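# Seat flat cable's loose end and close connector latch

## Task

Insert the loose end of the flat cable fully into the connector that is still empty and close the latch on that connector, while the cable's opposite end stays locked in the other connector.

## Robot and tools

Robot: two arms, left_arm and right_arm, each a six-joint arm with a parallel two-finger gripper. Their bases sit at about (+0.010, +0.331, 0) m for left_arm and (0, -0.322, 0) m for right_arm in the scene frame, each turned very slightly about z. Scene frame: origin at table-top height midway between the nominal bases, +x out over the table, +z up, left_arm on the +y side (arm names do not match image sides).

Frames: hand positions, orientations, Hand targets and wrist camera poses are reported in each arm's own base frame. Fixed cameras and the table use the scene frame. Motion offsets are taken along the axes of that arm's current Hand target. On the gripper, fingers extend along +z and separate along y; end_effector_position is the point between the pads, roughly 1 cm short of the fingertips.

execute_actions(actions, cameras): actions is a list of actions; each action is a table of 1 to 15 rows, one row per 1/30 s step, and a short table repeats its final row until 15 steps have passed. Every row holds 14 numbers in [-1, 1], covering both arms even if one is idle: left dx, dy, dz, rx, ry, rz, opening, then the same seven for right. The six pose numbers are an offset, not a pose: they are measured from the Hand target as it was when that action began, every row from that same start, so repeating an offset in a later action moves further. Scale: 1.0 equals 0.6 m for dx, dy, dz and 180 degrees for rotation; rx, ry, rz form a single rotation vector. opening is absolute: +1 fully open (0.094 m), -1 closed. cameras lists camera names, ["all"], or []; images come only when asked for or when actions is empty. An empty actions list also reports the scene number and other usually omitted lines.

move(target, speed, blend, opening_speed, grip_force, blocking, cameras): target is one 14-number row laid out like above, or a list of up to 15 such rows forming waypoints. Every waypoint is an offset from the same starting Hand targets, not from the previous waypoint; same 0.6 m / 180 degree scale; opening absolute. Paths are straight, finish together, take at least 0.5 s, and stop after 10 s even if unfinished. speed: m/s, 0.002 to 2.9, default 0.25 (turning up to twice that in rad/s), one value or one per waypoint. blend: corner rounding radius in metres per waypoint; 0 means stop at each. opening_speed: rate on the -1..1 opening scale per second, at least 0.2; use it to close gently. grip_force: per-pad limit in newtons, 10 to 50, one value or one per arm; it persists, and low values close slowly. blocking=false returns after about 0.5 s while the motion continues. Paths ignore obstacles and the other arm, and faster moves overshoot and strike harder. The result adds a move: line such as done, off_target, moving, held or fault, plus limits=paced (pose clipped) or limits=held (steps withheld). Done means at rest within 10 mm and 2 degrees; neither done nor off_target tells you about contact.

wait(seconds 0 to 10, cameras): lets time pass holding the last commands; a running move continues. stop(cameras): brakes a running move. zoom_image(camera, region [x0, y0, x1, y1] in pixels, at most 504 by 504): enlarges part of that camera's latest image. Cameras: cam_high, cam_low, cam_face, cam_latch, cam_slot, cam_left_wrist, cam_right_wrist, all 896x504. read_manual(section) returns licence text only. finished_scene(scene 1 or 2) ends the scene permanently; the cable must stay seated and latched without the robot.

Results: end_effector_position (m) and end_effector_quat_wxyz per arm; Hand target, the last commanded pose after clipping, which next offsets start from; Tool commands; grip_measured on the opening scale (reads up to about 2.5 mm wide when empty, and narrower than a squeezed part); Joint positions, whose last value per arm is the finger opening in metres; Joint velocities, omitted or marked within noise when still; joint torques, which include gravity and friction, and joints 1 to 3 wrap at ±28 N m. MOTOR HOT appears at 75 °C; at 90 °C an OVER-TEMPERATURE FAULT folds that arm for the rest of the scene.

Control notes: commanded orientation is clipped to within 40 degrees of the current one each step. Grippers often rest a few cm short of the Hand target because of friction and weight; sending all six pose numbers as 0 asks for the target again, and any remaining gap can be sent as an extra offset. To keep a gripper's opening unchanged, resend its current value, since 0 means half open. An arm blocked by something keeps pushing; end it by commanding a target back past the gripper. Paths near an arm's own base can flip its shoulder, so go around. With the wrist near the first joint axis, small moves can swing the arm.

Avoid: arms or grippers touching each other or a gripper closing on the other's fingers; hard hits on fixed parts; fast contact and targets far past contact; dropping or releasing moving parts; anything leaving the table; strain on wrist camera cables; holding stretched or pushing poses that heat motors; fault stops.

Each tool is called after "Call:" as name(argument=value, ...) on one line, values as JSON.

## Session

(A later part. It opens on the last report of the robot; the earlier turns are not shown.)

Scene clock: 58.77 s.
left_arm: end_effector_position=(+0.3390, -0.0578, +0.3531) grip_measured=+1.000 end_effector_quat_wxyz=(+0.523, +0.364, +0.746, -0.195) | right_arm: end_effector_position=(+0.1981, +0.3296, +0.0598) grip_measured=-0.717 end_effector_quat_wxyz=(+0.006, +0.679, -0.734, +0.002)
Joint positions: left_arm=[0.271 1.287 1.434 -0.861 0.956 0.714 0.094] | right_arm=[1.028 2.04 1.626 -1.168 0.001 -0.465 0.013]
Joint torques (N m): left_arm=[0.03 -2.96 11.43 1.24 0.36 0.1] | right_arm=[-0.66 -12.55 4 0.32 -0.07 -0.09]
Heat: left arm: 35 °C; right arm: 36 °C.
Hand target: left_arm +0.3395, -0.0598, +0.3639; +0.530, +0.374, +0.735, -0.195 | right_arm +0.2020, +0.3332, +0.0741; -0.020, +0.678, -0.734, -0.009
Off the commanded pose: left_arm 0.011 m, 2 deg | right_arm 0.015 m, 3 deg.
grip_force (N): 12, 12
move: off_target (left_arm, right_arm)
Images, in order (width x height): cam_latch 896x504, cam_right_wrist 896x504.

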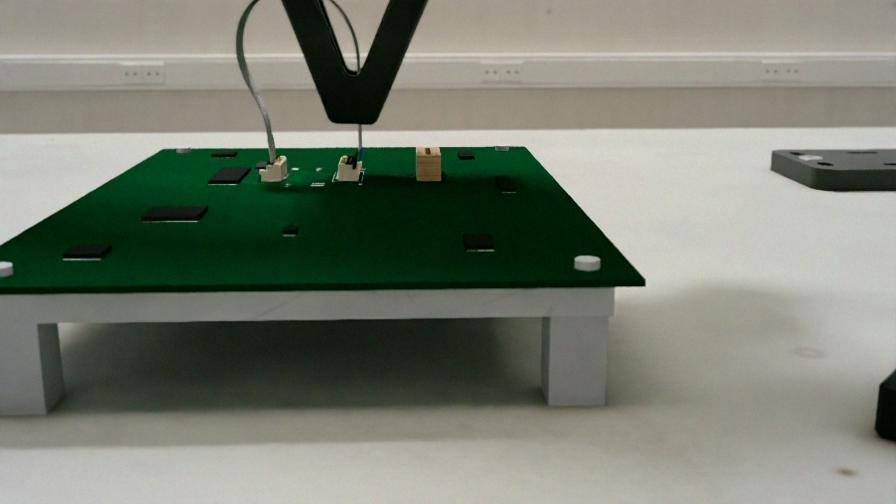

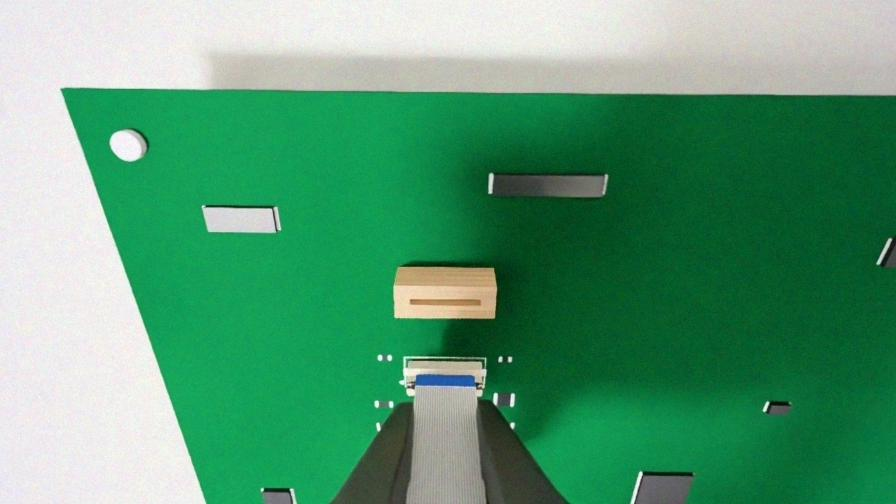

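Call:
move(target=[[0,0,0,0,0,0,1,0,0,-0.025,0,0,0,-1],[0,0,0,0,0,0,1,0.0055,0.0005,-0.025,0,0,0,-1]], speed=0.04, cameras=["cam_latch","cam_right_wrist"])

Call:
zoom_image(camera="cam_latch", region=[300, 90, 400, 210])

Call:
zoom_image(camera="cam_right_wrist", region=[380, 310, 520, 420])

Scene clock: 61.17 s.
left_arm: end_effector_position=(+0.3390, -0.0578, +0.3531) grip_measured=+1.000 end_effector_quat_wxyz=(+0.523, +0.364, +0.746, -0.195) | right_arm: end_effector_position=(+0.1993, +0.3294, +0.0704) grip_measured=-0.717 end_effector_quat_wxyz=(-0.002, +0.679, -0.734, -0.001)
Joint positions: left_arm=[0.271 1.287 1.434 -0.861 0.956 0.714 0.094] | right_arm=[1.024 2.019 1.638 -1.185 -0.001 -0.468 0.013]
Joint torques (N m): left_arm=[0.03 -2.82 11.59 1.27 0.39 0.11] | right_arm=[-0.62 -12.45 5.2 0.07 -0.07 -0.09]
Heat: left arm: 35 °C; right arm: 37 °C.
Hand target: left_arm +0.3395, -0.0598, +0.3639; +0.530, +0.374, +0.735, -0.195 | right_arm +0.2011, +0.3294, +0.0890; -0.019, +0.679, -0.734, -0.009
Off the commanded pose: left_arm 0.011 m, 2 deg | right_arm 0.019 m, 2 deg.
grip_force (N): 12, 12
move: off_target (left_arm, right_arm)
Images, in order (width x height): cam_latch 896x504, cam_right_wrist 896x504.

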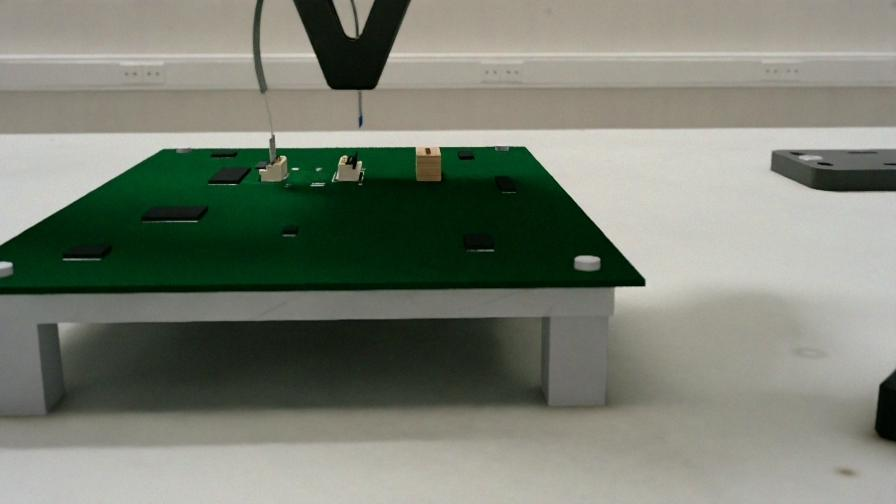

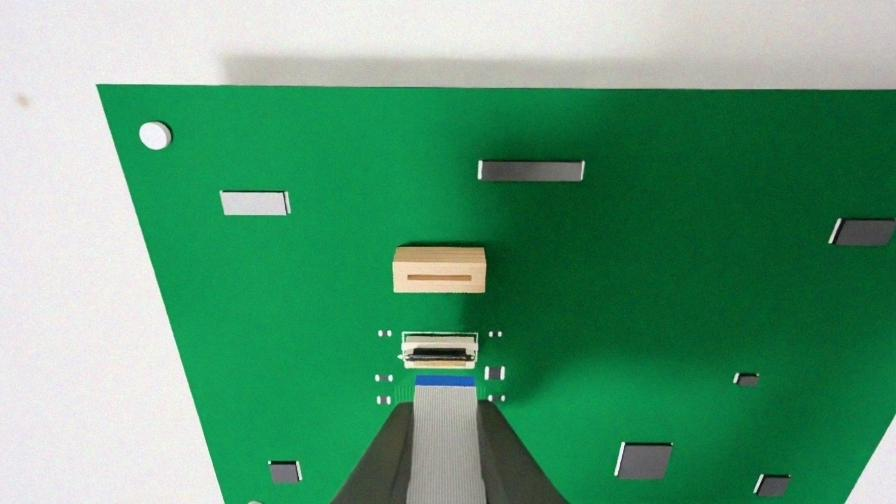

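Scaled by 4.200 from the camera's 896x504 image, which has a finer 1280x720 frame.

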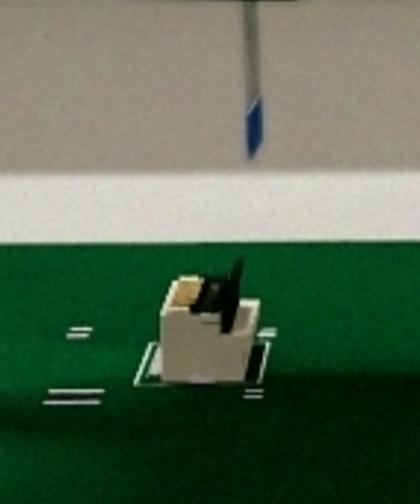

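Scaled by 3.600 from the camera's 896x504 image, which has a finer 1280x720 frame.

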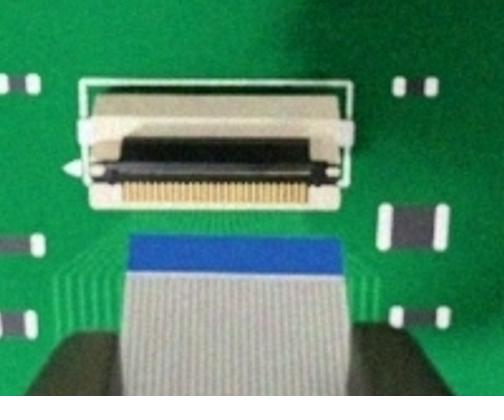

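Call:
move(target=[0,0,0,0,0,0,1,-0.002,-0.001,0.0165,0.0025,-0.003,0,-1], speed=0.04, cameras=["cam_latch","cam_right_wrist"])

Call:
zoom_image(camera="cam_latch", region=[300, 90, 400, 210])

Call:
zoom_image(camera="cam_right_wrist", region=[380, 310, 520, 420])

Scene clock: 63.63 s.
left_arm: end_effector_position=(+0.3390, -0.0578, +0.3531) grip_measured=+1.000 end_effector_quat_wxyz=(+0.523, +0.364, +0.746, -0.195) | right_arm: end_effector_position=(+0.1981, +0.3274, +0.0645) grip_measured=-0.717 end_effector_quat_wxyz=(+0.001, +0.679, -0.734, +0.000)
Joint positions: left_arm=[0.271 1.287 1.434 -0.861 0.956 0.714 0.094] | right_arm=[1.024 2.019 1.614 -1.167 -0.001 -0.468 0.013]
Joint torques (N m): left_arm=[0.09 -2.92 11.49 1.22 0.37 0.14] | right_arm=[-0.5 -12.46 4.04 0.36 -0.04 -0.08]
Heat: left arm: 35 °C; right arm: 37 °C.
Hand target: left_arm +0.3395, -0.0598, +0.3639; +0.530, +0.374, +0.735, -0.195 | right_arm +0.2020, +0.3309, +0.0791; -0.026, +0.678, -0.734, -0.010
Off the commanded pose: left_arm 0.011 m, 2 deg | right_arm 0.016 m, 3 deg.
grip_force (N): 12, 12
move: off_target (left_arm, right_arm)
Images, in order (width x height): cam_latch 896x504, cam_right_wrist 896x504.

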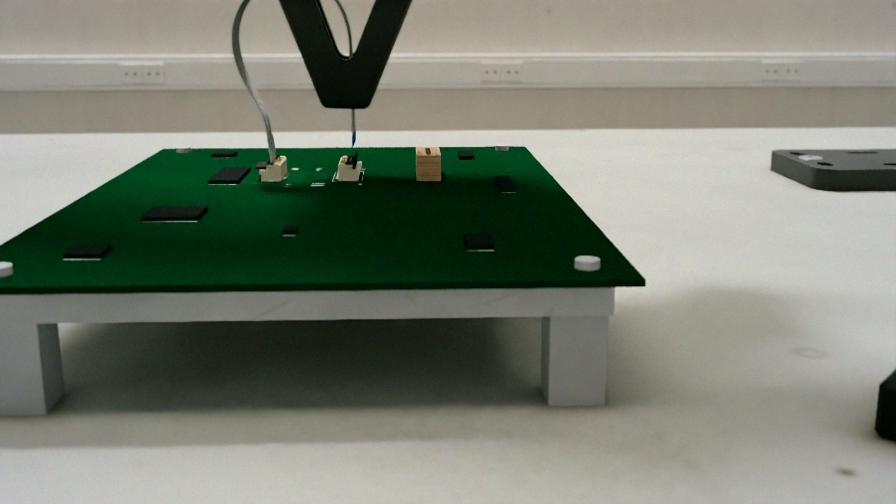

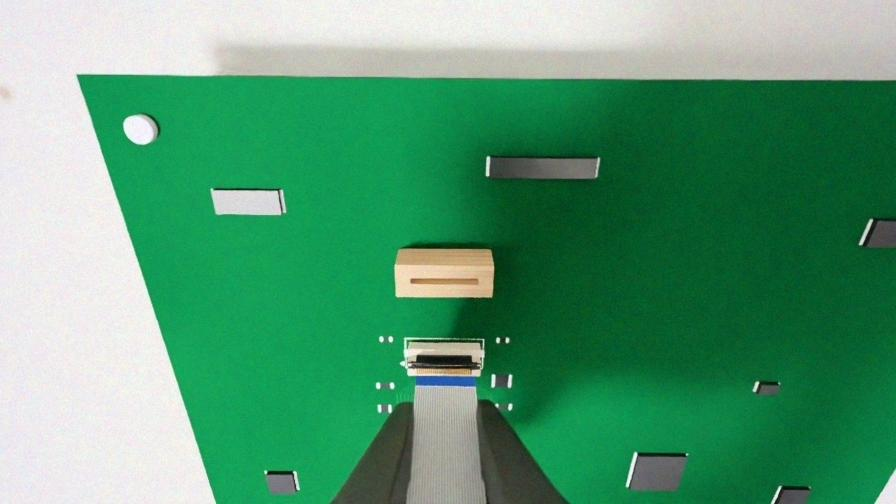

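Scaled by 4.200 from the camera's 896x504 image, which has a finer 1280x720 frame.

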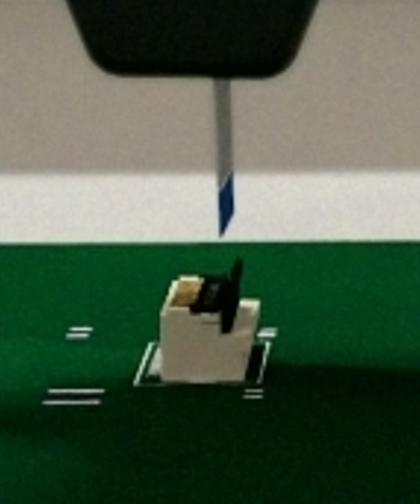

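Scaled by 3.600 from the camera's 896x504 image, which has a finer 1280x720 frame.

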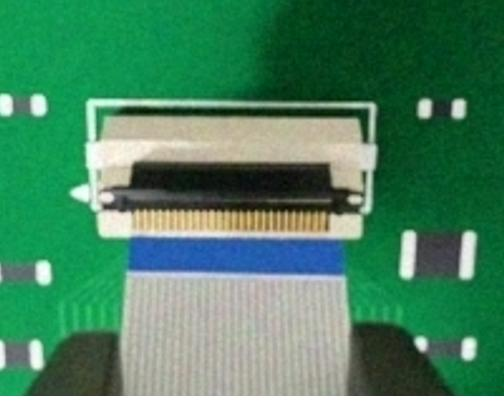

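Call:
move(target=[0,0,0,0,0,0,1,0,0,0.0105,0,0,0,-1], speed=0.03, cameras=["cam_latch","cam_right_wrist","cam_slot"])

Call:
zoom_image(camera="cam_latch", region=[300, 90, 400, 210])

Call:
zoom_image(camera="cam_right_wrist", region=[380, 310, 520, 420])

Call:
zoom_image(camera="cam_slot", region=[380, 200, 560, 400])

Scene clock: 66.63 s.
left_arm: end_effector_position=(+0.3390, -0.0578, +0.3531) grip_measured=+1.000 end_effector_quat_wxyz=(+0.523, +0.364, +0.746, -0.195) | right_arm: end_effector_position=(+0.1981, +0.3275, +0.0599) grip_measured=-0.717 end_effector_quat_wxyz=(-0.001, +0.679, -0.734, -0.001)
Joint positions: left_arm=[0.271 1.287 1.434 -0.861 0.956 0.714 0.094] | right_arm=[1.024 2.019 1.596 -1.145 -0.001 -0.468 0.013]
Joint torques (N m): left_arm=[0.02 -2.92 11.41 1.25 0.4 0.14] | right_arm=[-0.49 -12.08 4.01 0.36 -0.03 -0.08]
Heat: left arm: 35 °C; right arm: 36 °C.
Hand target: left_arm +0.3395, -0.0598, +0.3639; +0.530, +0.374, +0.735, -0.195 | right_arm +0.2021, +0.3311, +0.0727; -0.025, +0.678, -0.734, -0.010
Off the commanded pose: left_arm 0.011 m, 2 deg | right_arm 0.014 m, 3 deg.
grip_force (N): 12, 12
move: off_target (left_arm, right_arm)
Images, in order (width x height): cam_latch 896x504, cam_slot 896x504, cam_right_wrist 896x504.

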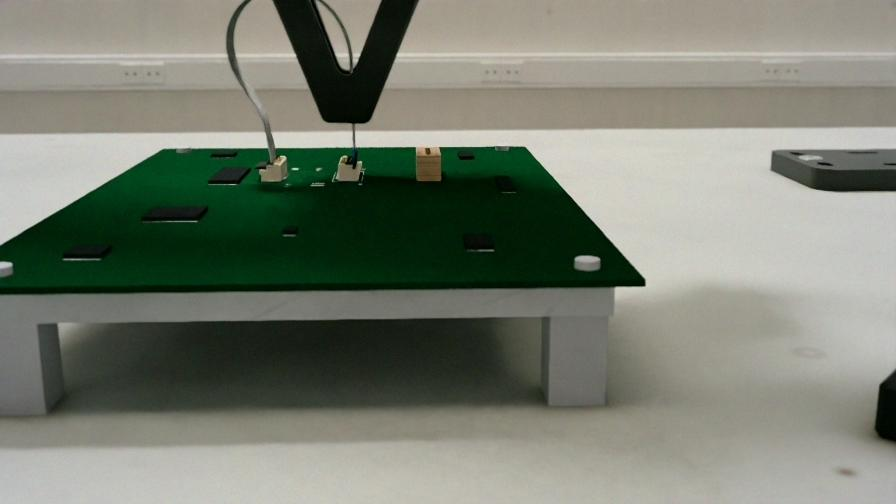

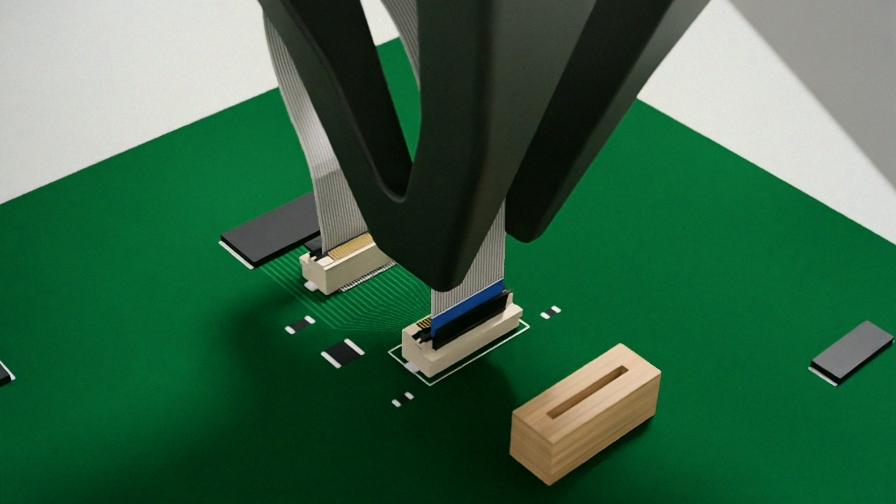

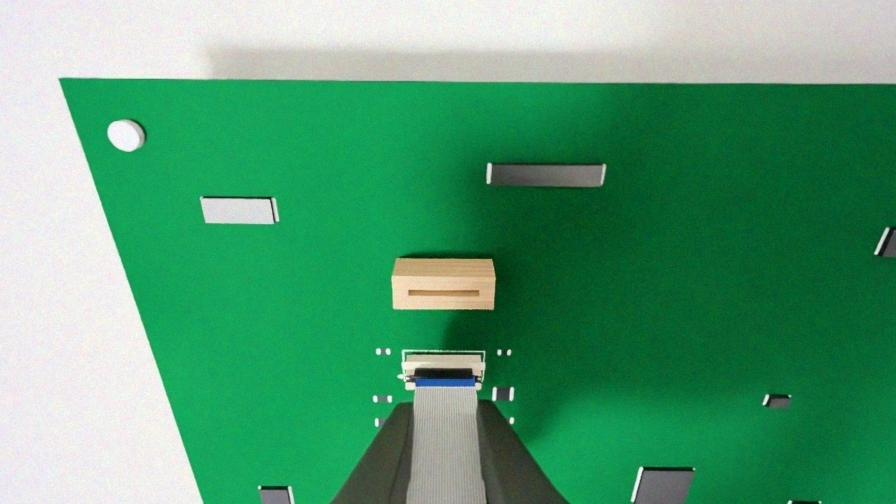

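Scaled by 4.200 from the camera's 896x504 image, which has a finer 1280x720 frame.

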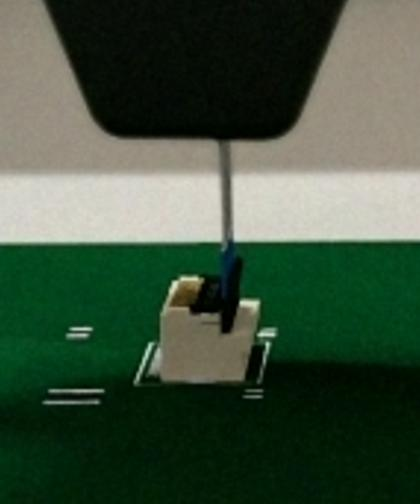

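Scaled by 3.600 from the camera's 896x504 image, which has a finer 1280x720 frame.

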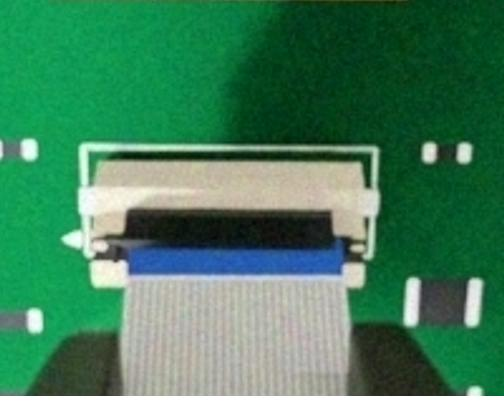

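Scaled by 2.520 from the camera's 896x504 image, which has a finer 1280x720 frame.

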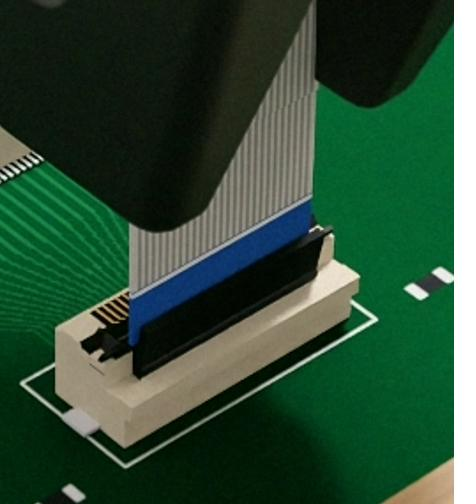

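Call:
move(target=[0,0,0,0,0,0,1,0.0028,0.001,0.004,0,0,0,-1], speed=0.03, cameras=["cam_latch","cam_right_wrist","cam_slot"])

Call:
zoom_image(camera="cam_latch", region=[300, 90, 400, 210])

Call:
zoom_image(camera="cam_right_wrist", region=[380, 310, 520, 420])

Call:
zoom_image(camera="cam_slot", region=[380, 200, 560, 400])

Scene clock: 70.00 s.
left_arm: end_effector_position=(+0.3390, -0.0578, +0.3531) grip_measured=+1.000 end_effector_quat_wxyz=(+0.523, +0.364, +0.746, -0.195) | right_arm: end_effector_position=(+0.1978, +0.3269, +0.0582) grip_measured=-0.717 end_effector_quat_wxyz=(-0.003, +0.679, -0.734, -0.001)
Joint positions: left_arm=[0.271 1.287 1.434 -0.861 0.956 0.714 0.094] | right_arm=[1.024 2.015 1.582 -1.133 -0.001 -0.468 0.013]
Joint torques (N m): left_arm=[-0.08 -2.97 11.52 1.22 0.38 0.12] | right_arm=[-0.54 -12.05 3.81 0.38 -0.03 -0.08]
Heat: left arm: 35 °C; right arm: 36 °C.
Hand target: left_arm +0.3395, -0.0598, +0.3639; +0.530, +0.374, +0.735, -0.195 | right_arm +0.2015, +0.3297, +0.0703; -0.026, +0.678, -0.734, -0.010
Off the commanded pose: left_arm 0.011 m, 2 deg | right_arm 0.013 m, 3 deg.
grip_force (N): 12, 12
move: off_target (left_arm, right_arm)
Images, in order (width x height): cam_latch 896x504, cam_slot 896x504, cam_right_wrist 896x504.

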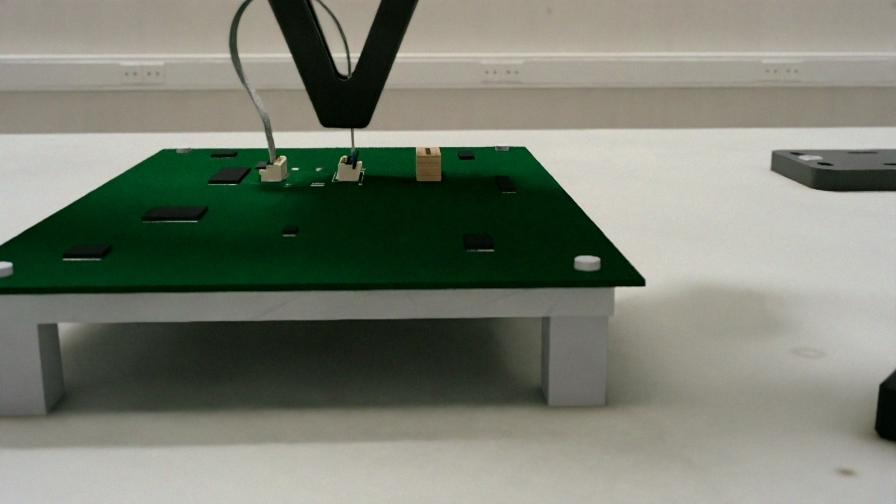

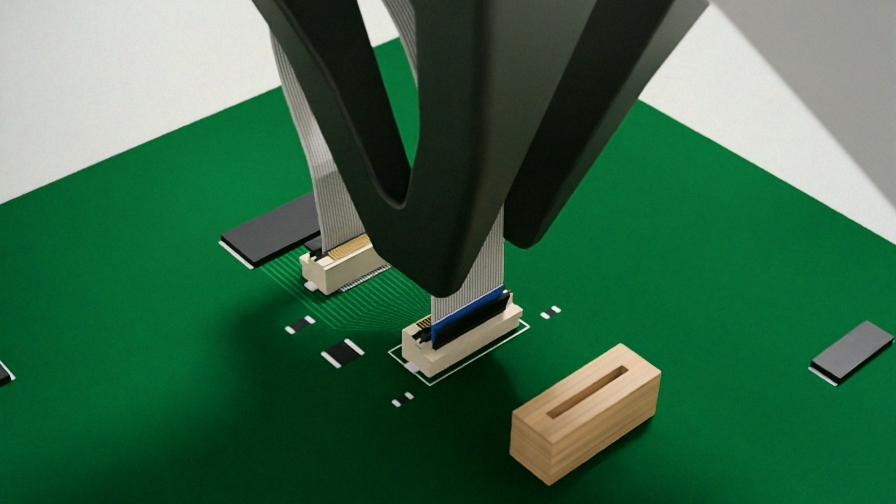

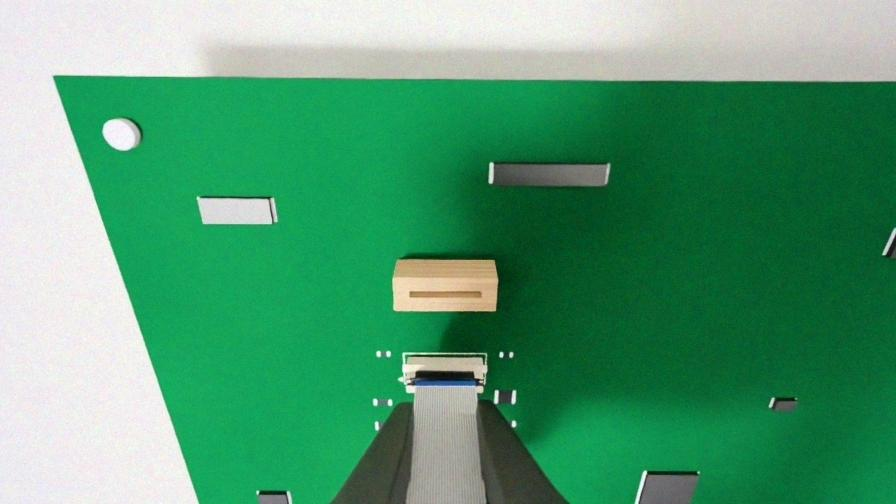

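Scaled by 4.200 from the camera's 896x504 image, which has a finer 1280x720 frame.

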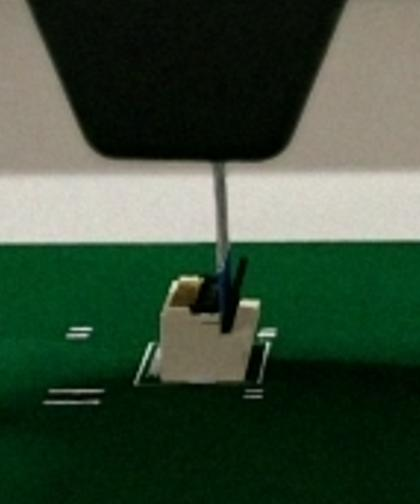

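Scaled by 3.600 from the camera's 896x504 image, which has a finer 1280x720 frame.

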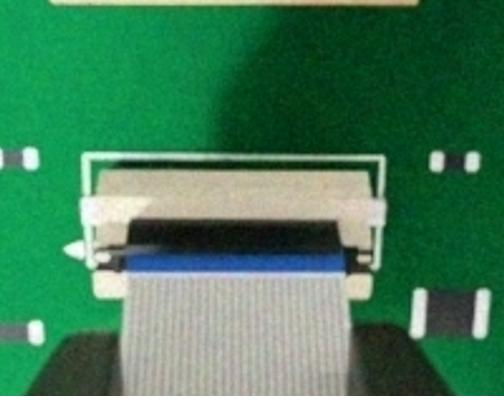

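Scaled by 2.520 from the camera's 896x504 image, which has a finer 1280x720 frame.

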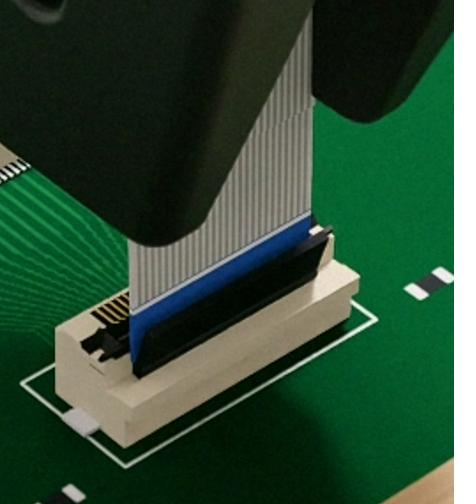

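Call:
move(target=[[0,0,0,0,0,0,1,0,0,-0.016,0,0,0,-1],[0,0,0,0,0,0,1,0.0035,0.0012,-0.016,0,0,0,-1]], speed=0.03, cameras=["cam_latch","cam_right_wrist","cam_slot"])

Call:
zoom_image(camera="cam_latch", region=[300, 90, 400, 210])

Call:
zoom_image(camera="cam_right_wrist", region=[380, 310, 520, 420])

Call:
zoom_image(camera="cam_slot", region=[380, 200, 560, 400])

Scene clock: 74.63 s.
left_arm: end_effector_position=(+0.3390, -0.0578, +0.3531) grip_measured=+1.000 end_effector_quat_wxyz=(+0.523, +0.364, +0.746, -0.195) | right_arm: end_effector_position=(+0.1982, +0.3276, +0.0630) grip_measured=-0.717 end_effector_quat_wxyz=(-0.009, +0.679, -0.734, -0.003)
Joint positions: left_arm=[0.271 1.287 1.434 -0.861 0.956 0.714 0.094] | right_arm=[1.024 2.001 1.582 -1.133 -0.001 -0.469 0.013]
Joint torques (N m): left_arm=[-0.12 -2.93 11.36 1.22 0.39 0.15] | right_arm=[-0.62 -12.19 4.9 0.13 -0.03 -0.09]
Heat: left arm: 35 °C; right arm: 36 °C.
Hand target: left_arm +0.3395, -0.0598, +0.3639; +0.530, +0.374, +0.735, -0.195 | right_arm +0.2004, +0.3272, +0.0798; -0.026, +0.678, -0.734, -0.010
Off the commanded pose: left_arm 0.011 m, 2 deg | right_arm 0.017 m, 2 deg.
grip_force (N): 12, 12
move: off_target (left_arm, right_arm)
Images, in order (width x height): cam_latch 896x504, cam_slot 896x504, cam_right_wrist 896x504.

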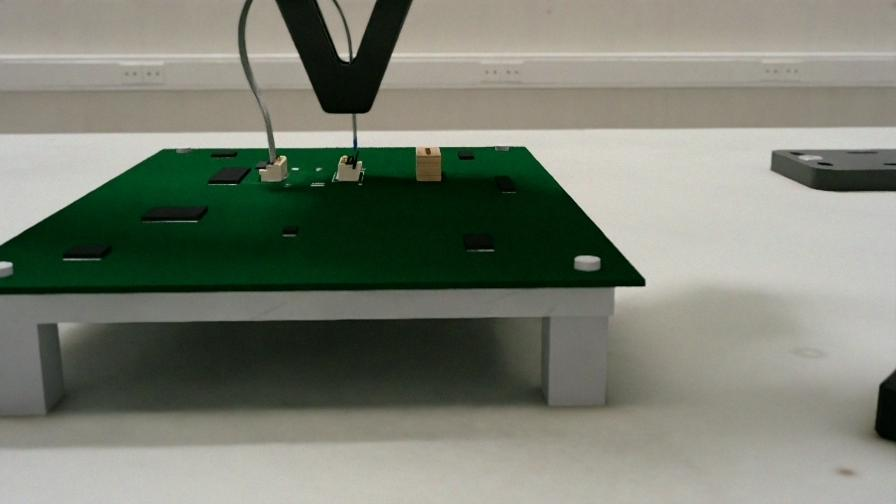

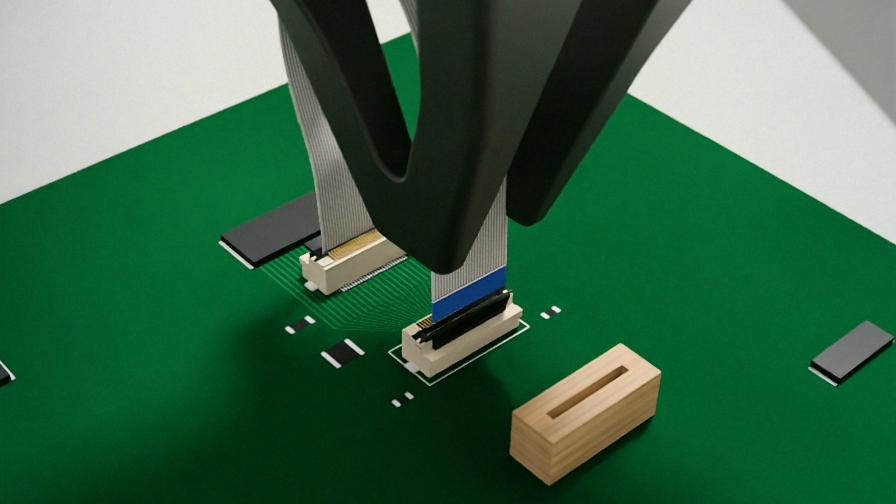

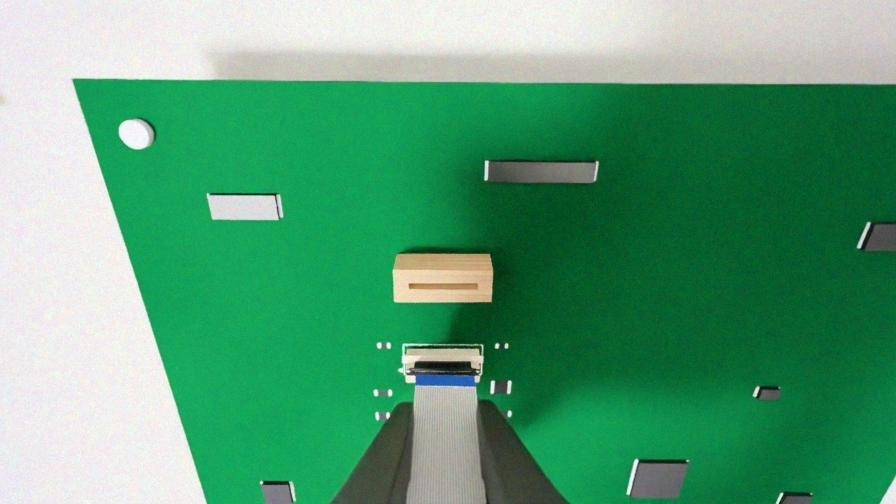

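Scaled by 4.200 from the camera's 896x504 image, which has a finer 1280x720 frame.

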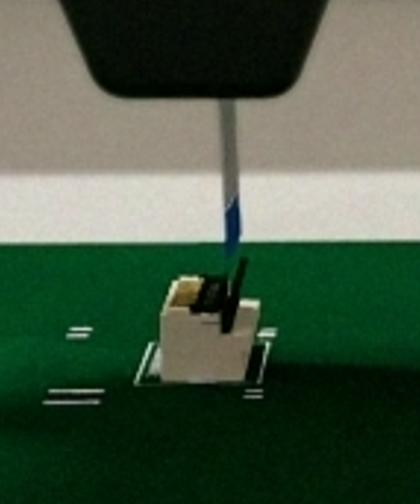

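Scaled by 3.600 from the camera's 896x504 image, which has a finer 1280x720 frame.

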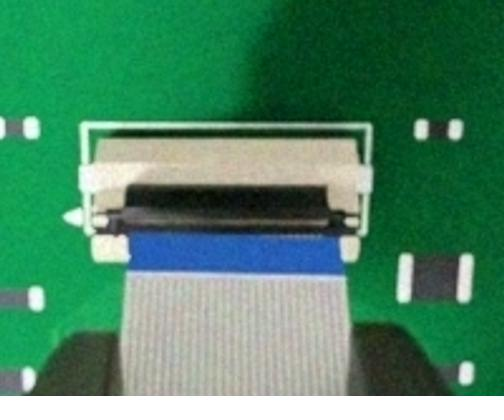

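Scaled by 2.520 from the camera's 896x504 image, which has a finer 1280x720 frame.

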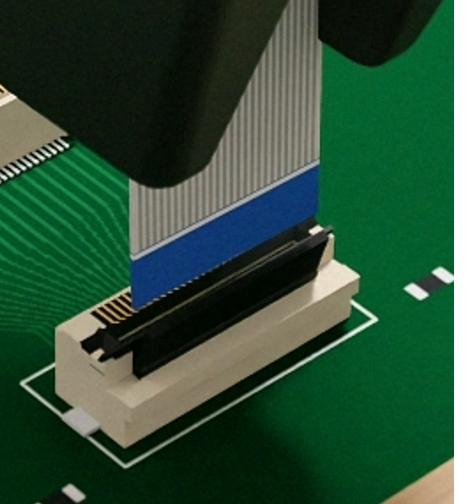

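Call:
move(target=[0,0,0,0,0,0,1,0.0015,0.001,0.008,0,0,-0.003,-1], speed=0.03, cameras=["cam_latch","cam_right_wrist","cam_slot"])

Call:
zoom_image(camera="cam_latch", region=[300, 90, 400, 210])

Call:
zoom_image(camera="cam_right_wrist", region=[380, 310, 520, 420])

Call:
zoom_image(camera="cam_slot", region=[380, 200, 560, 400])

Scene clock: 77.77 s.
left_arm: end_effector_position=(+0.3390, -0.0578, +0.3531) grip_measured=+1.000 end_effector_quat_wxyz=(+0.523, +0.364, +0.746, -0.195) | right_arm: end_effector_position=(+0.1969, +0.3255, +0.0609) grip_measured=-0.717 end_effector_quat_wxyz=(-0.005, +0.682, -0.731, -0.002)
Joint positions: left_arm=[0.271 1.287 1.434 -0.861 0.956 0.714 0.094] | right_arm=[1.024 2.001 1.573 -1.133 -0.001 -0.477 0.013]
Joint torques (N m): left_arm=[0.09 -2.89 11.55 1.23 0.37 0.17] | right_arm=[-0.58 -12.19 4.04 0.28 -0.03 -0.08]
Heat: left arm: 35 °C; right arm: 37 °C.
Hand target: left_arm +0.3395, -0.0598, +0.3639; +0.530, +0.374, +0.735, -0.195 | right_arm +0.1998, +0.3266, +0.0749; -0.026, +0.682, -0.731, -0.009
Off the commanded pose: left_arm 0.011 m, 2 deg | right_arm 0.014 m, 3 deg.
grip_force (N): 12, 12
move: off_target (left_arm, right_arm)
Images, in order (width x height): cam_latch 896x504, cam_slot 896x504, cam_right_wrist 896x504.

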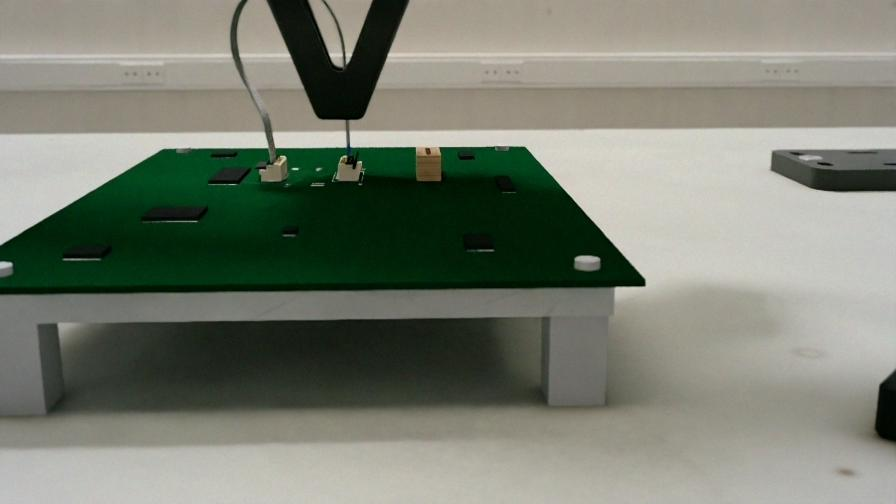

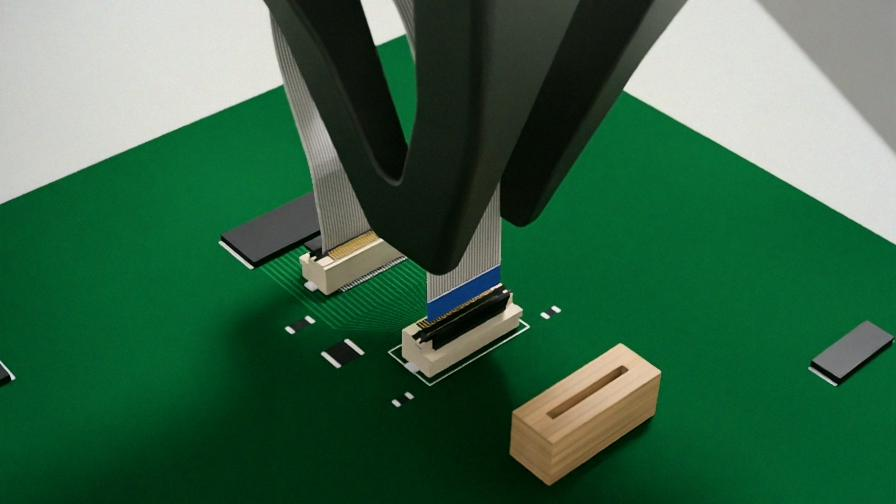

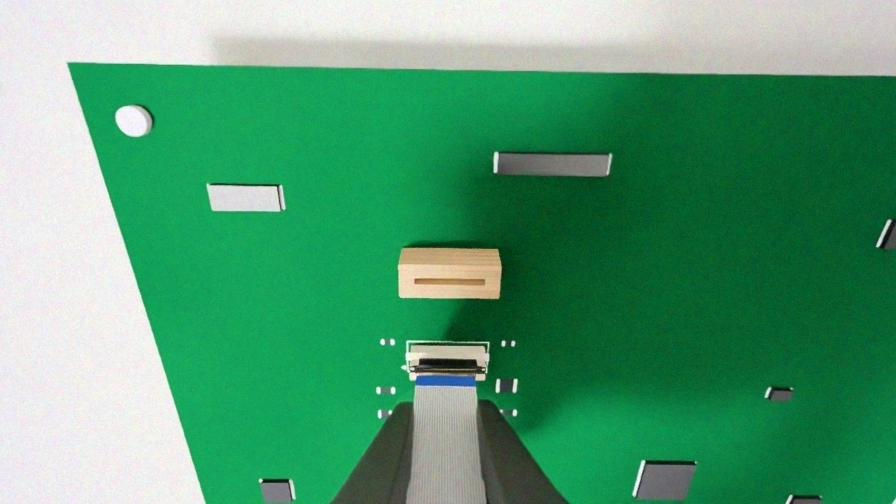

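Scaled by 4.200 from the camera's 896x504 image, which has a finer 1280x720 frame.

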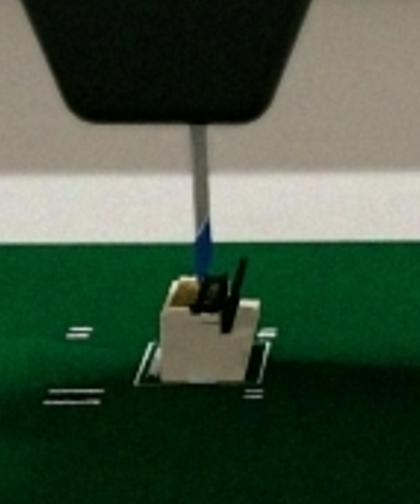

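Scaled by 3.600 from the camera's 896x504 image, which has a finer 1280x720 frame.

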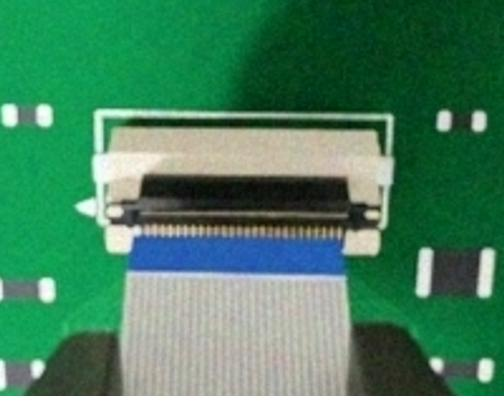

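Scaled by 2.520 from the camera's 896x504 image, which has a finer 1280x720 frame.

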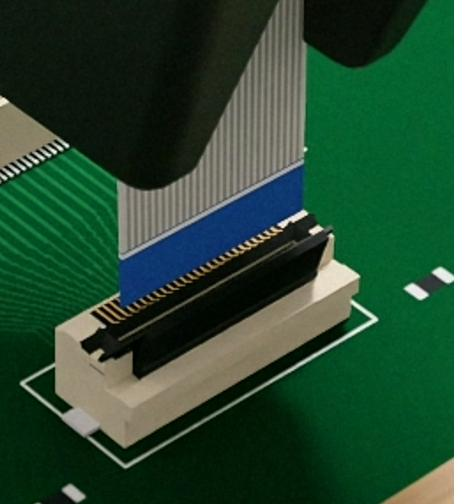

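Call:
move(target=[0,0,0,0,0,0,1,-0.0035,-0.0013,0.005,0.001,-0.002,0,-1], speed=0.03, cameras=["cam_latch","cam_right_wrist","cam_slot"])

Call:
zoom_image(camera="cam_latch", region=[300, 90, 400, 210])

Call:
zoom_image(camera="cam_right_wrist", region=[380, 310, 520, 420])

Call:
zoom_image(camera="cam_slot", region=[380, 200, 560, 400])

Scene clock: 79.80 s.
left_arm: end_effector_position=(+0.3390, -0.0578, +0.3531) grip_measured=+1.000 end_effector_quat_wxyz=(+0.523, +0.364, +0.746, -0.195) | right_arm: end_effector_position=(+0.1970, +0.3257, +0.0596) grip_measured=-0.717 end_effector_quat_wxyz=(-0.006, +0.682, -0.731, -0.002)
Joint positions: left_arm=[0.271 1.287 1.434 -0.861 0.956 0.714 0.094] | right_arm=[1.024 2.001 1.568 -1.125 -0.001 -0.478 0.013]
Joint torques (N m): left_arm=[-0.01 -2.8 11.44 1.24 0.36 0.15] | right_arm=[-0.53 -11.88 4.01 0.35 -0.04 -0.08]
Heat: left arm: 35 °C; right arm: 37 °C.
Hand target: left_arm +0.3395, -0.0598, +0.3639; +0.530, +0.374, +0.735, -0.195 | right_arm +0.2008, +0.3287, +0.0720; -0.029, +0.682, -0.731, -0.010
Off the commanded pose: left_arm 0.011 m, 2 deg | right_arm 0.013 m, 3 deg.
grip_force (N): 12, 12
move: off_target (left_arm, right_arm)
Images, in order (width x height): cam_latch 896x504, cam_slot 896x504, cam_right_wrist 896x504.

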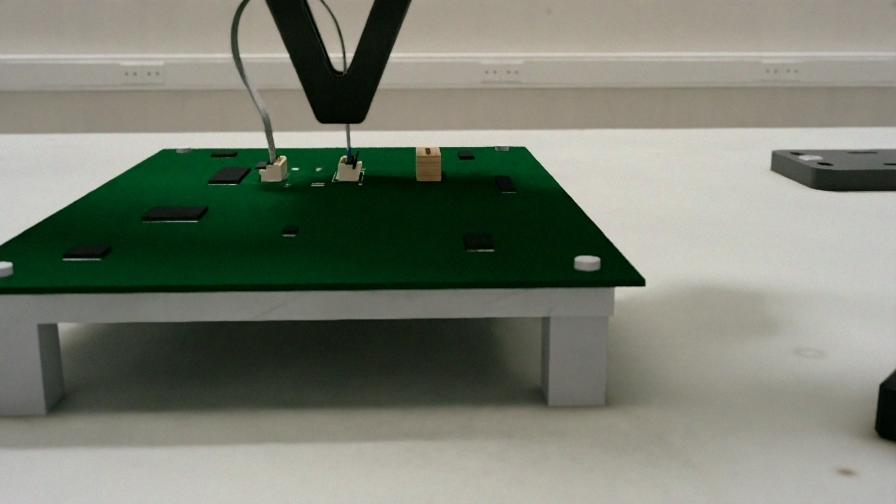

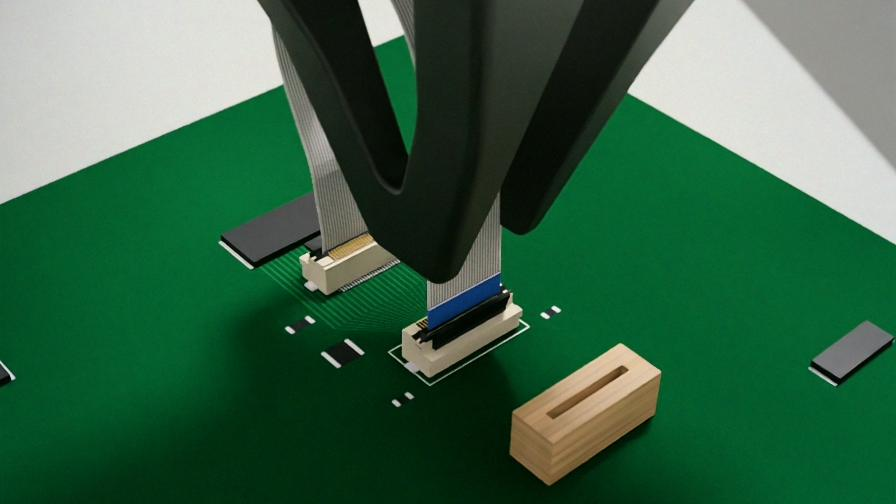

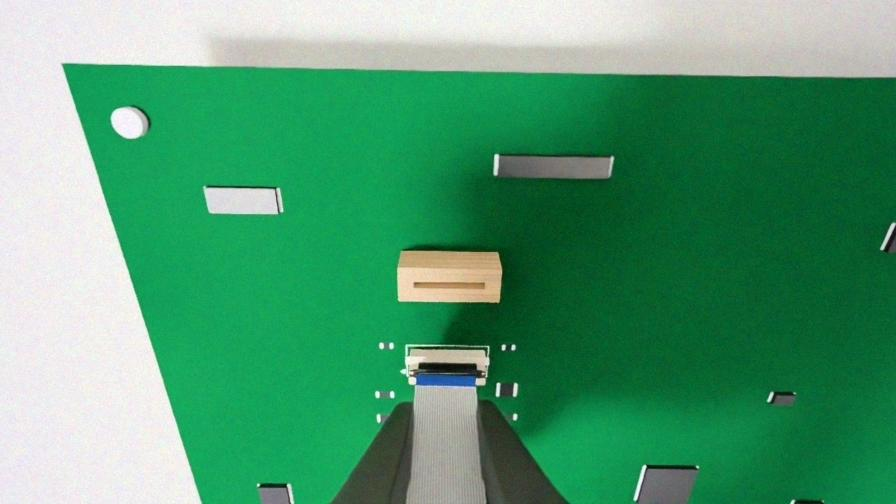

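Scaled by 4.200 from the camera's 896x504 image, which has a finer 1280x720 frame.

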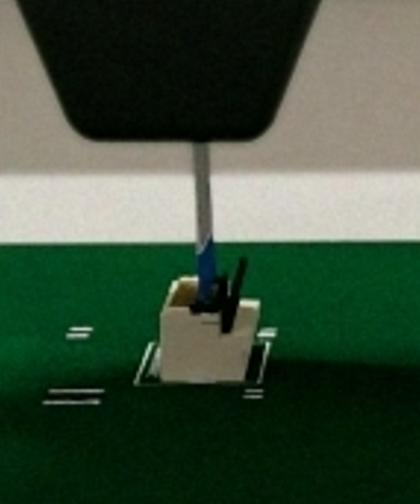

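Scaled by 3.600 from the camera's 896x504 image, which has a finer 1280x720 frame.

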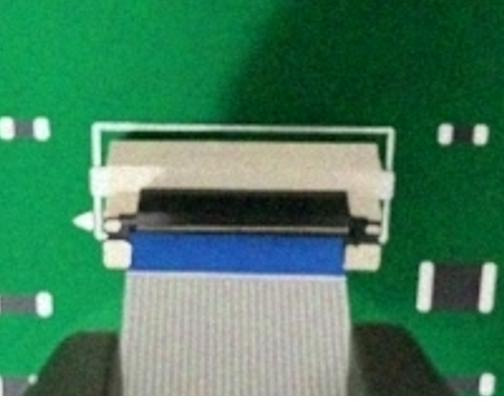

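Scaled by 2.520 from the camera's 896x504 image, which has a finer 1280x720 frame.

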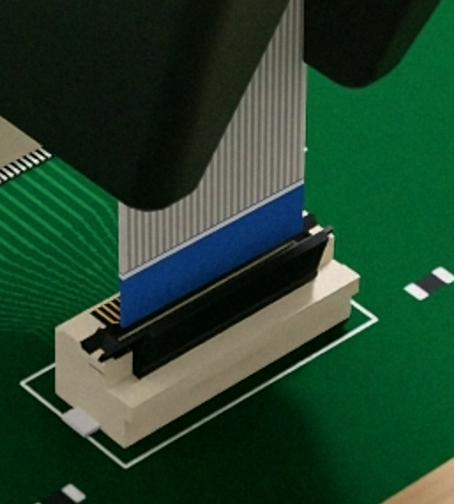

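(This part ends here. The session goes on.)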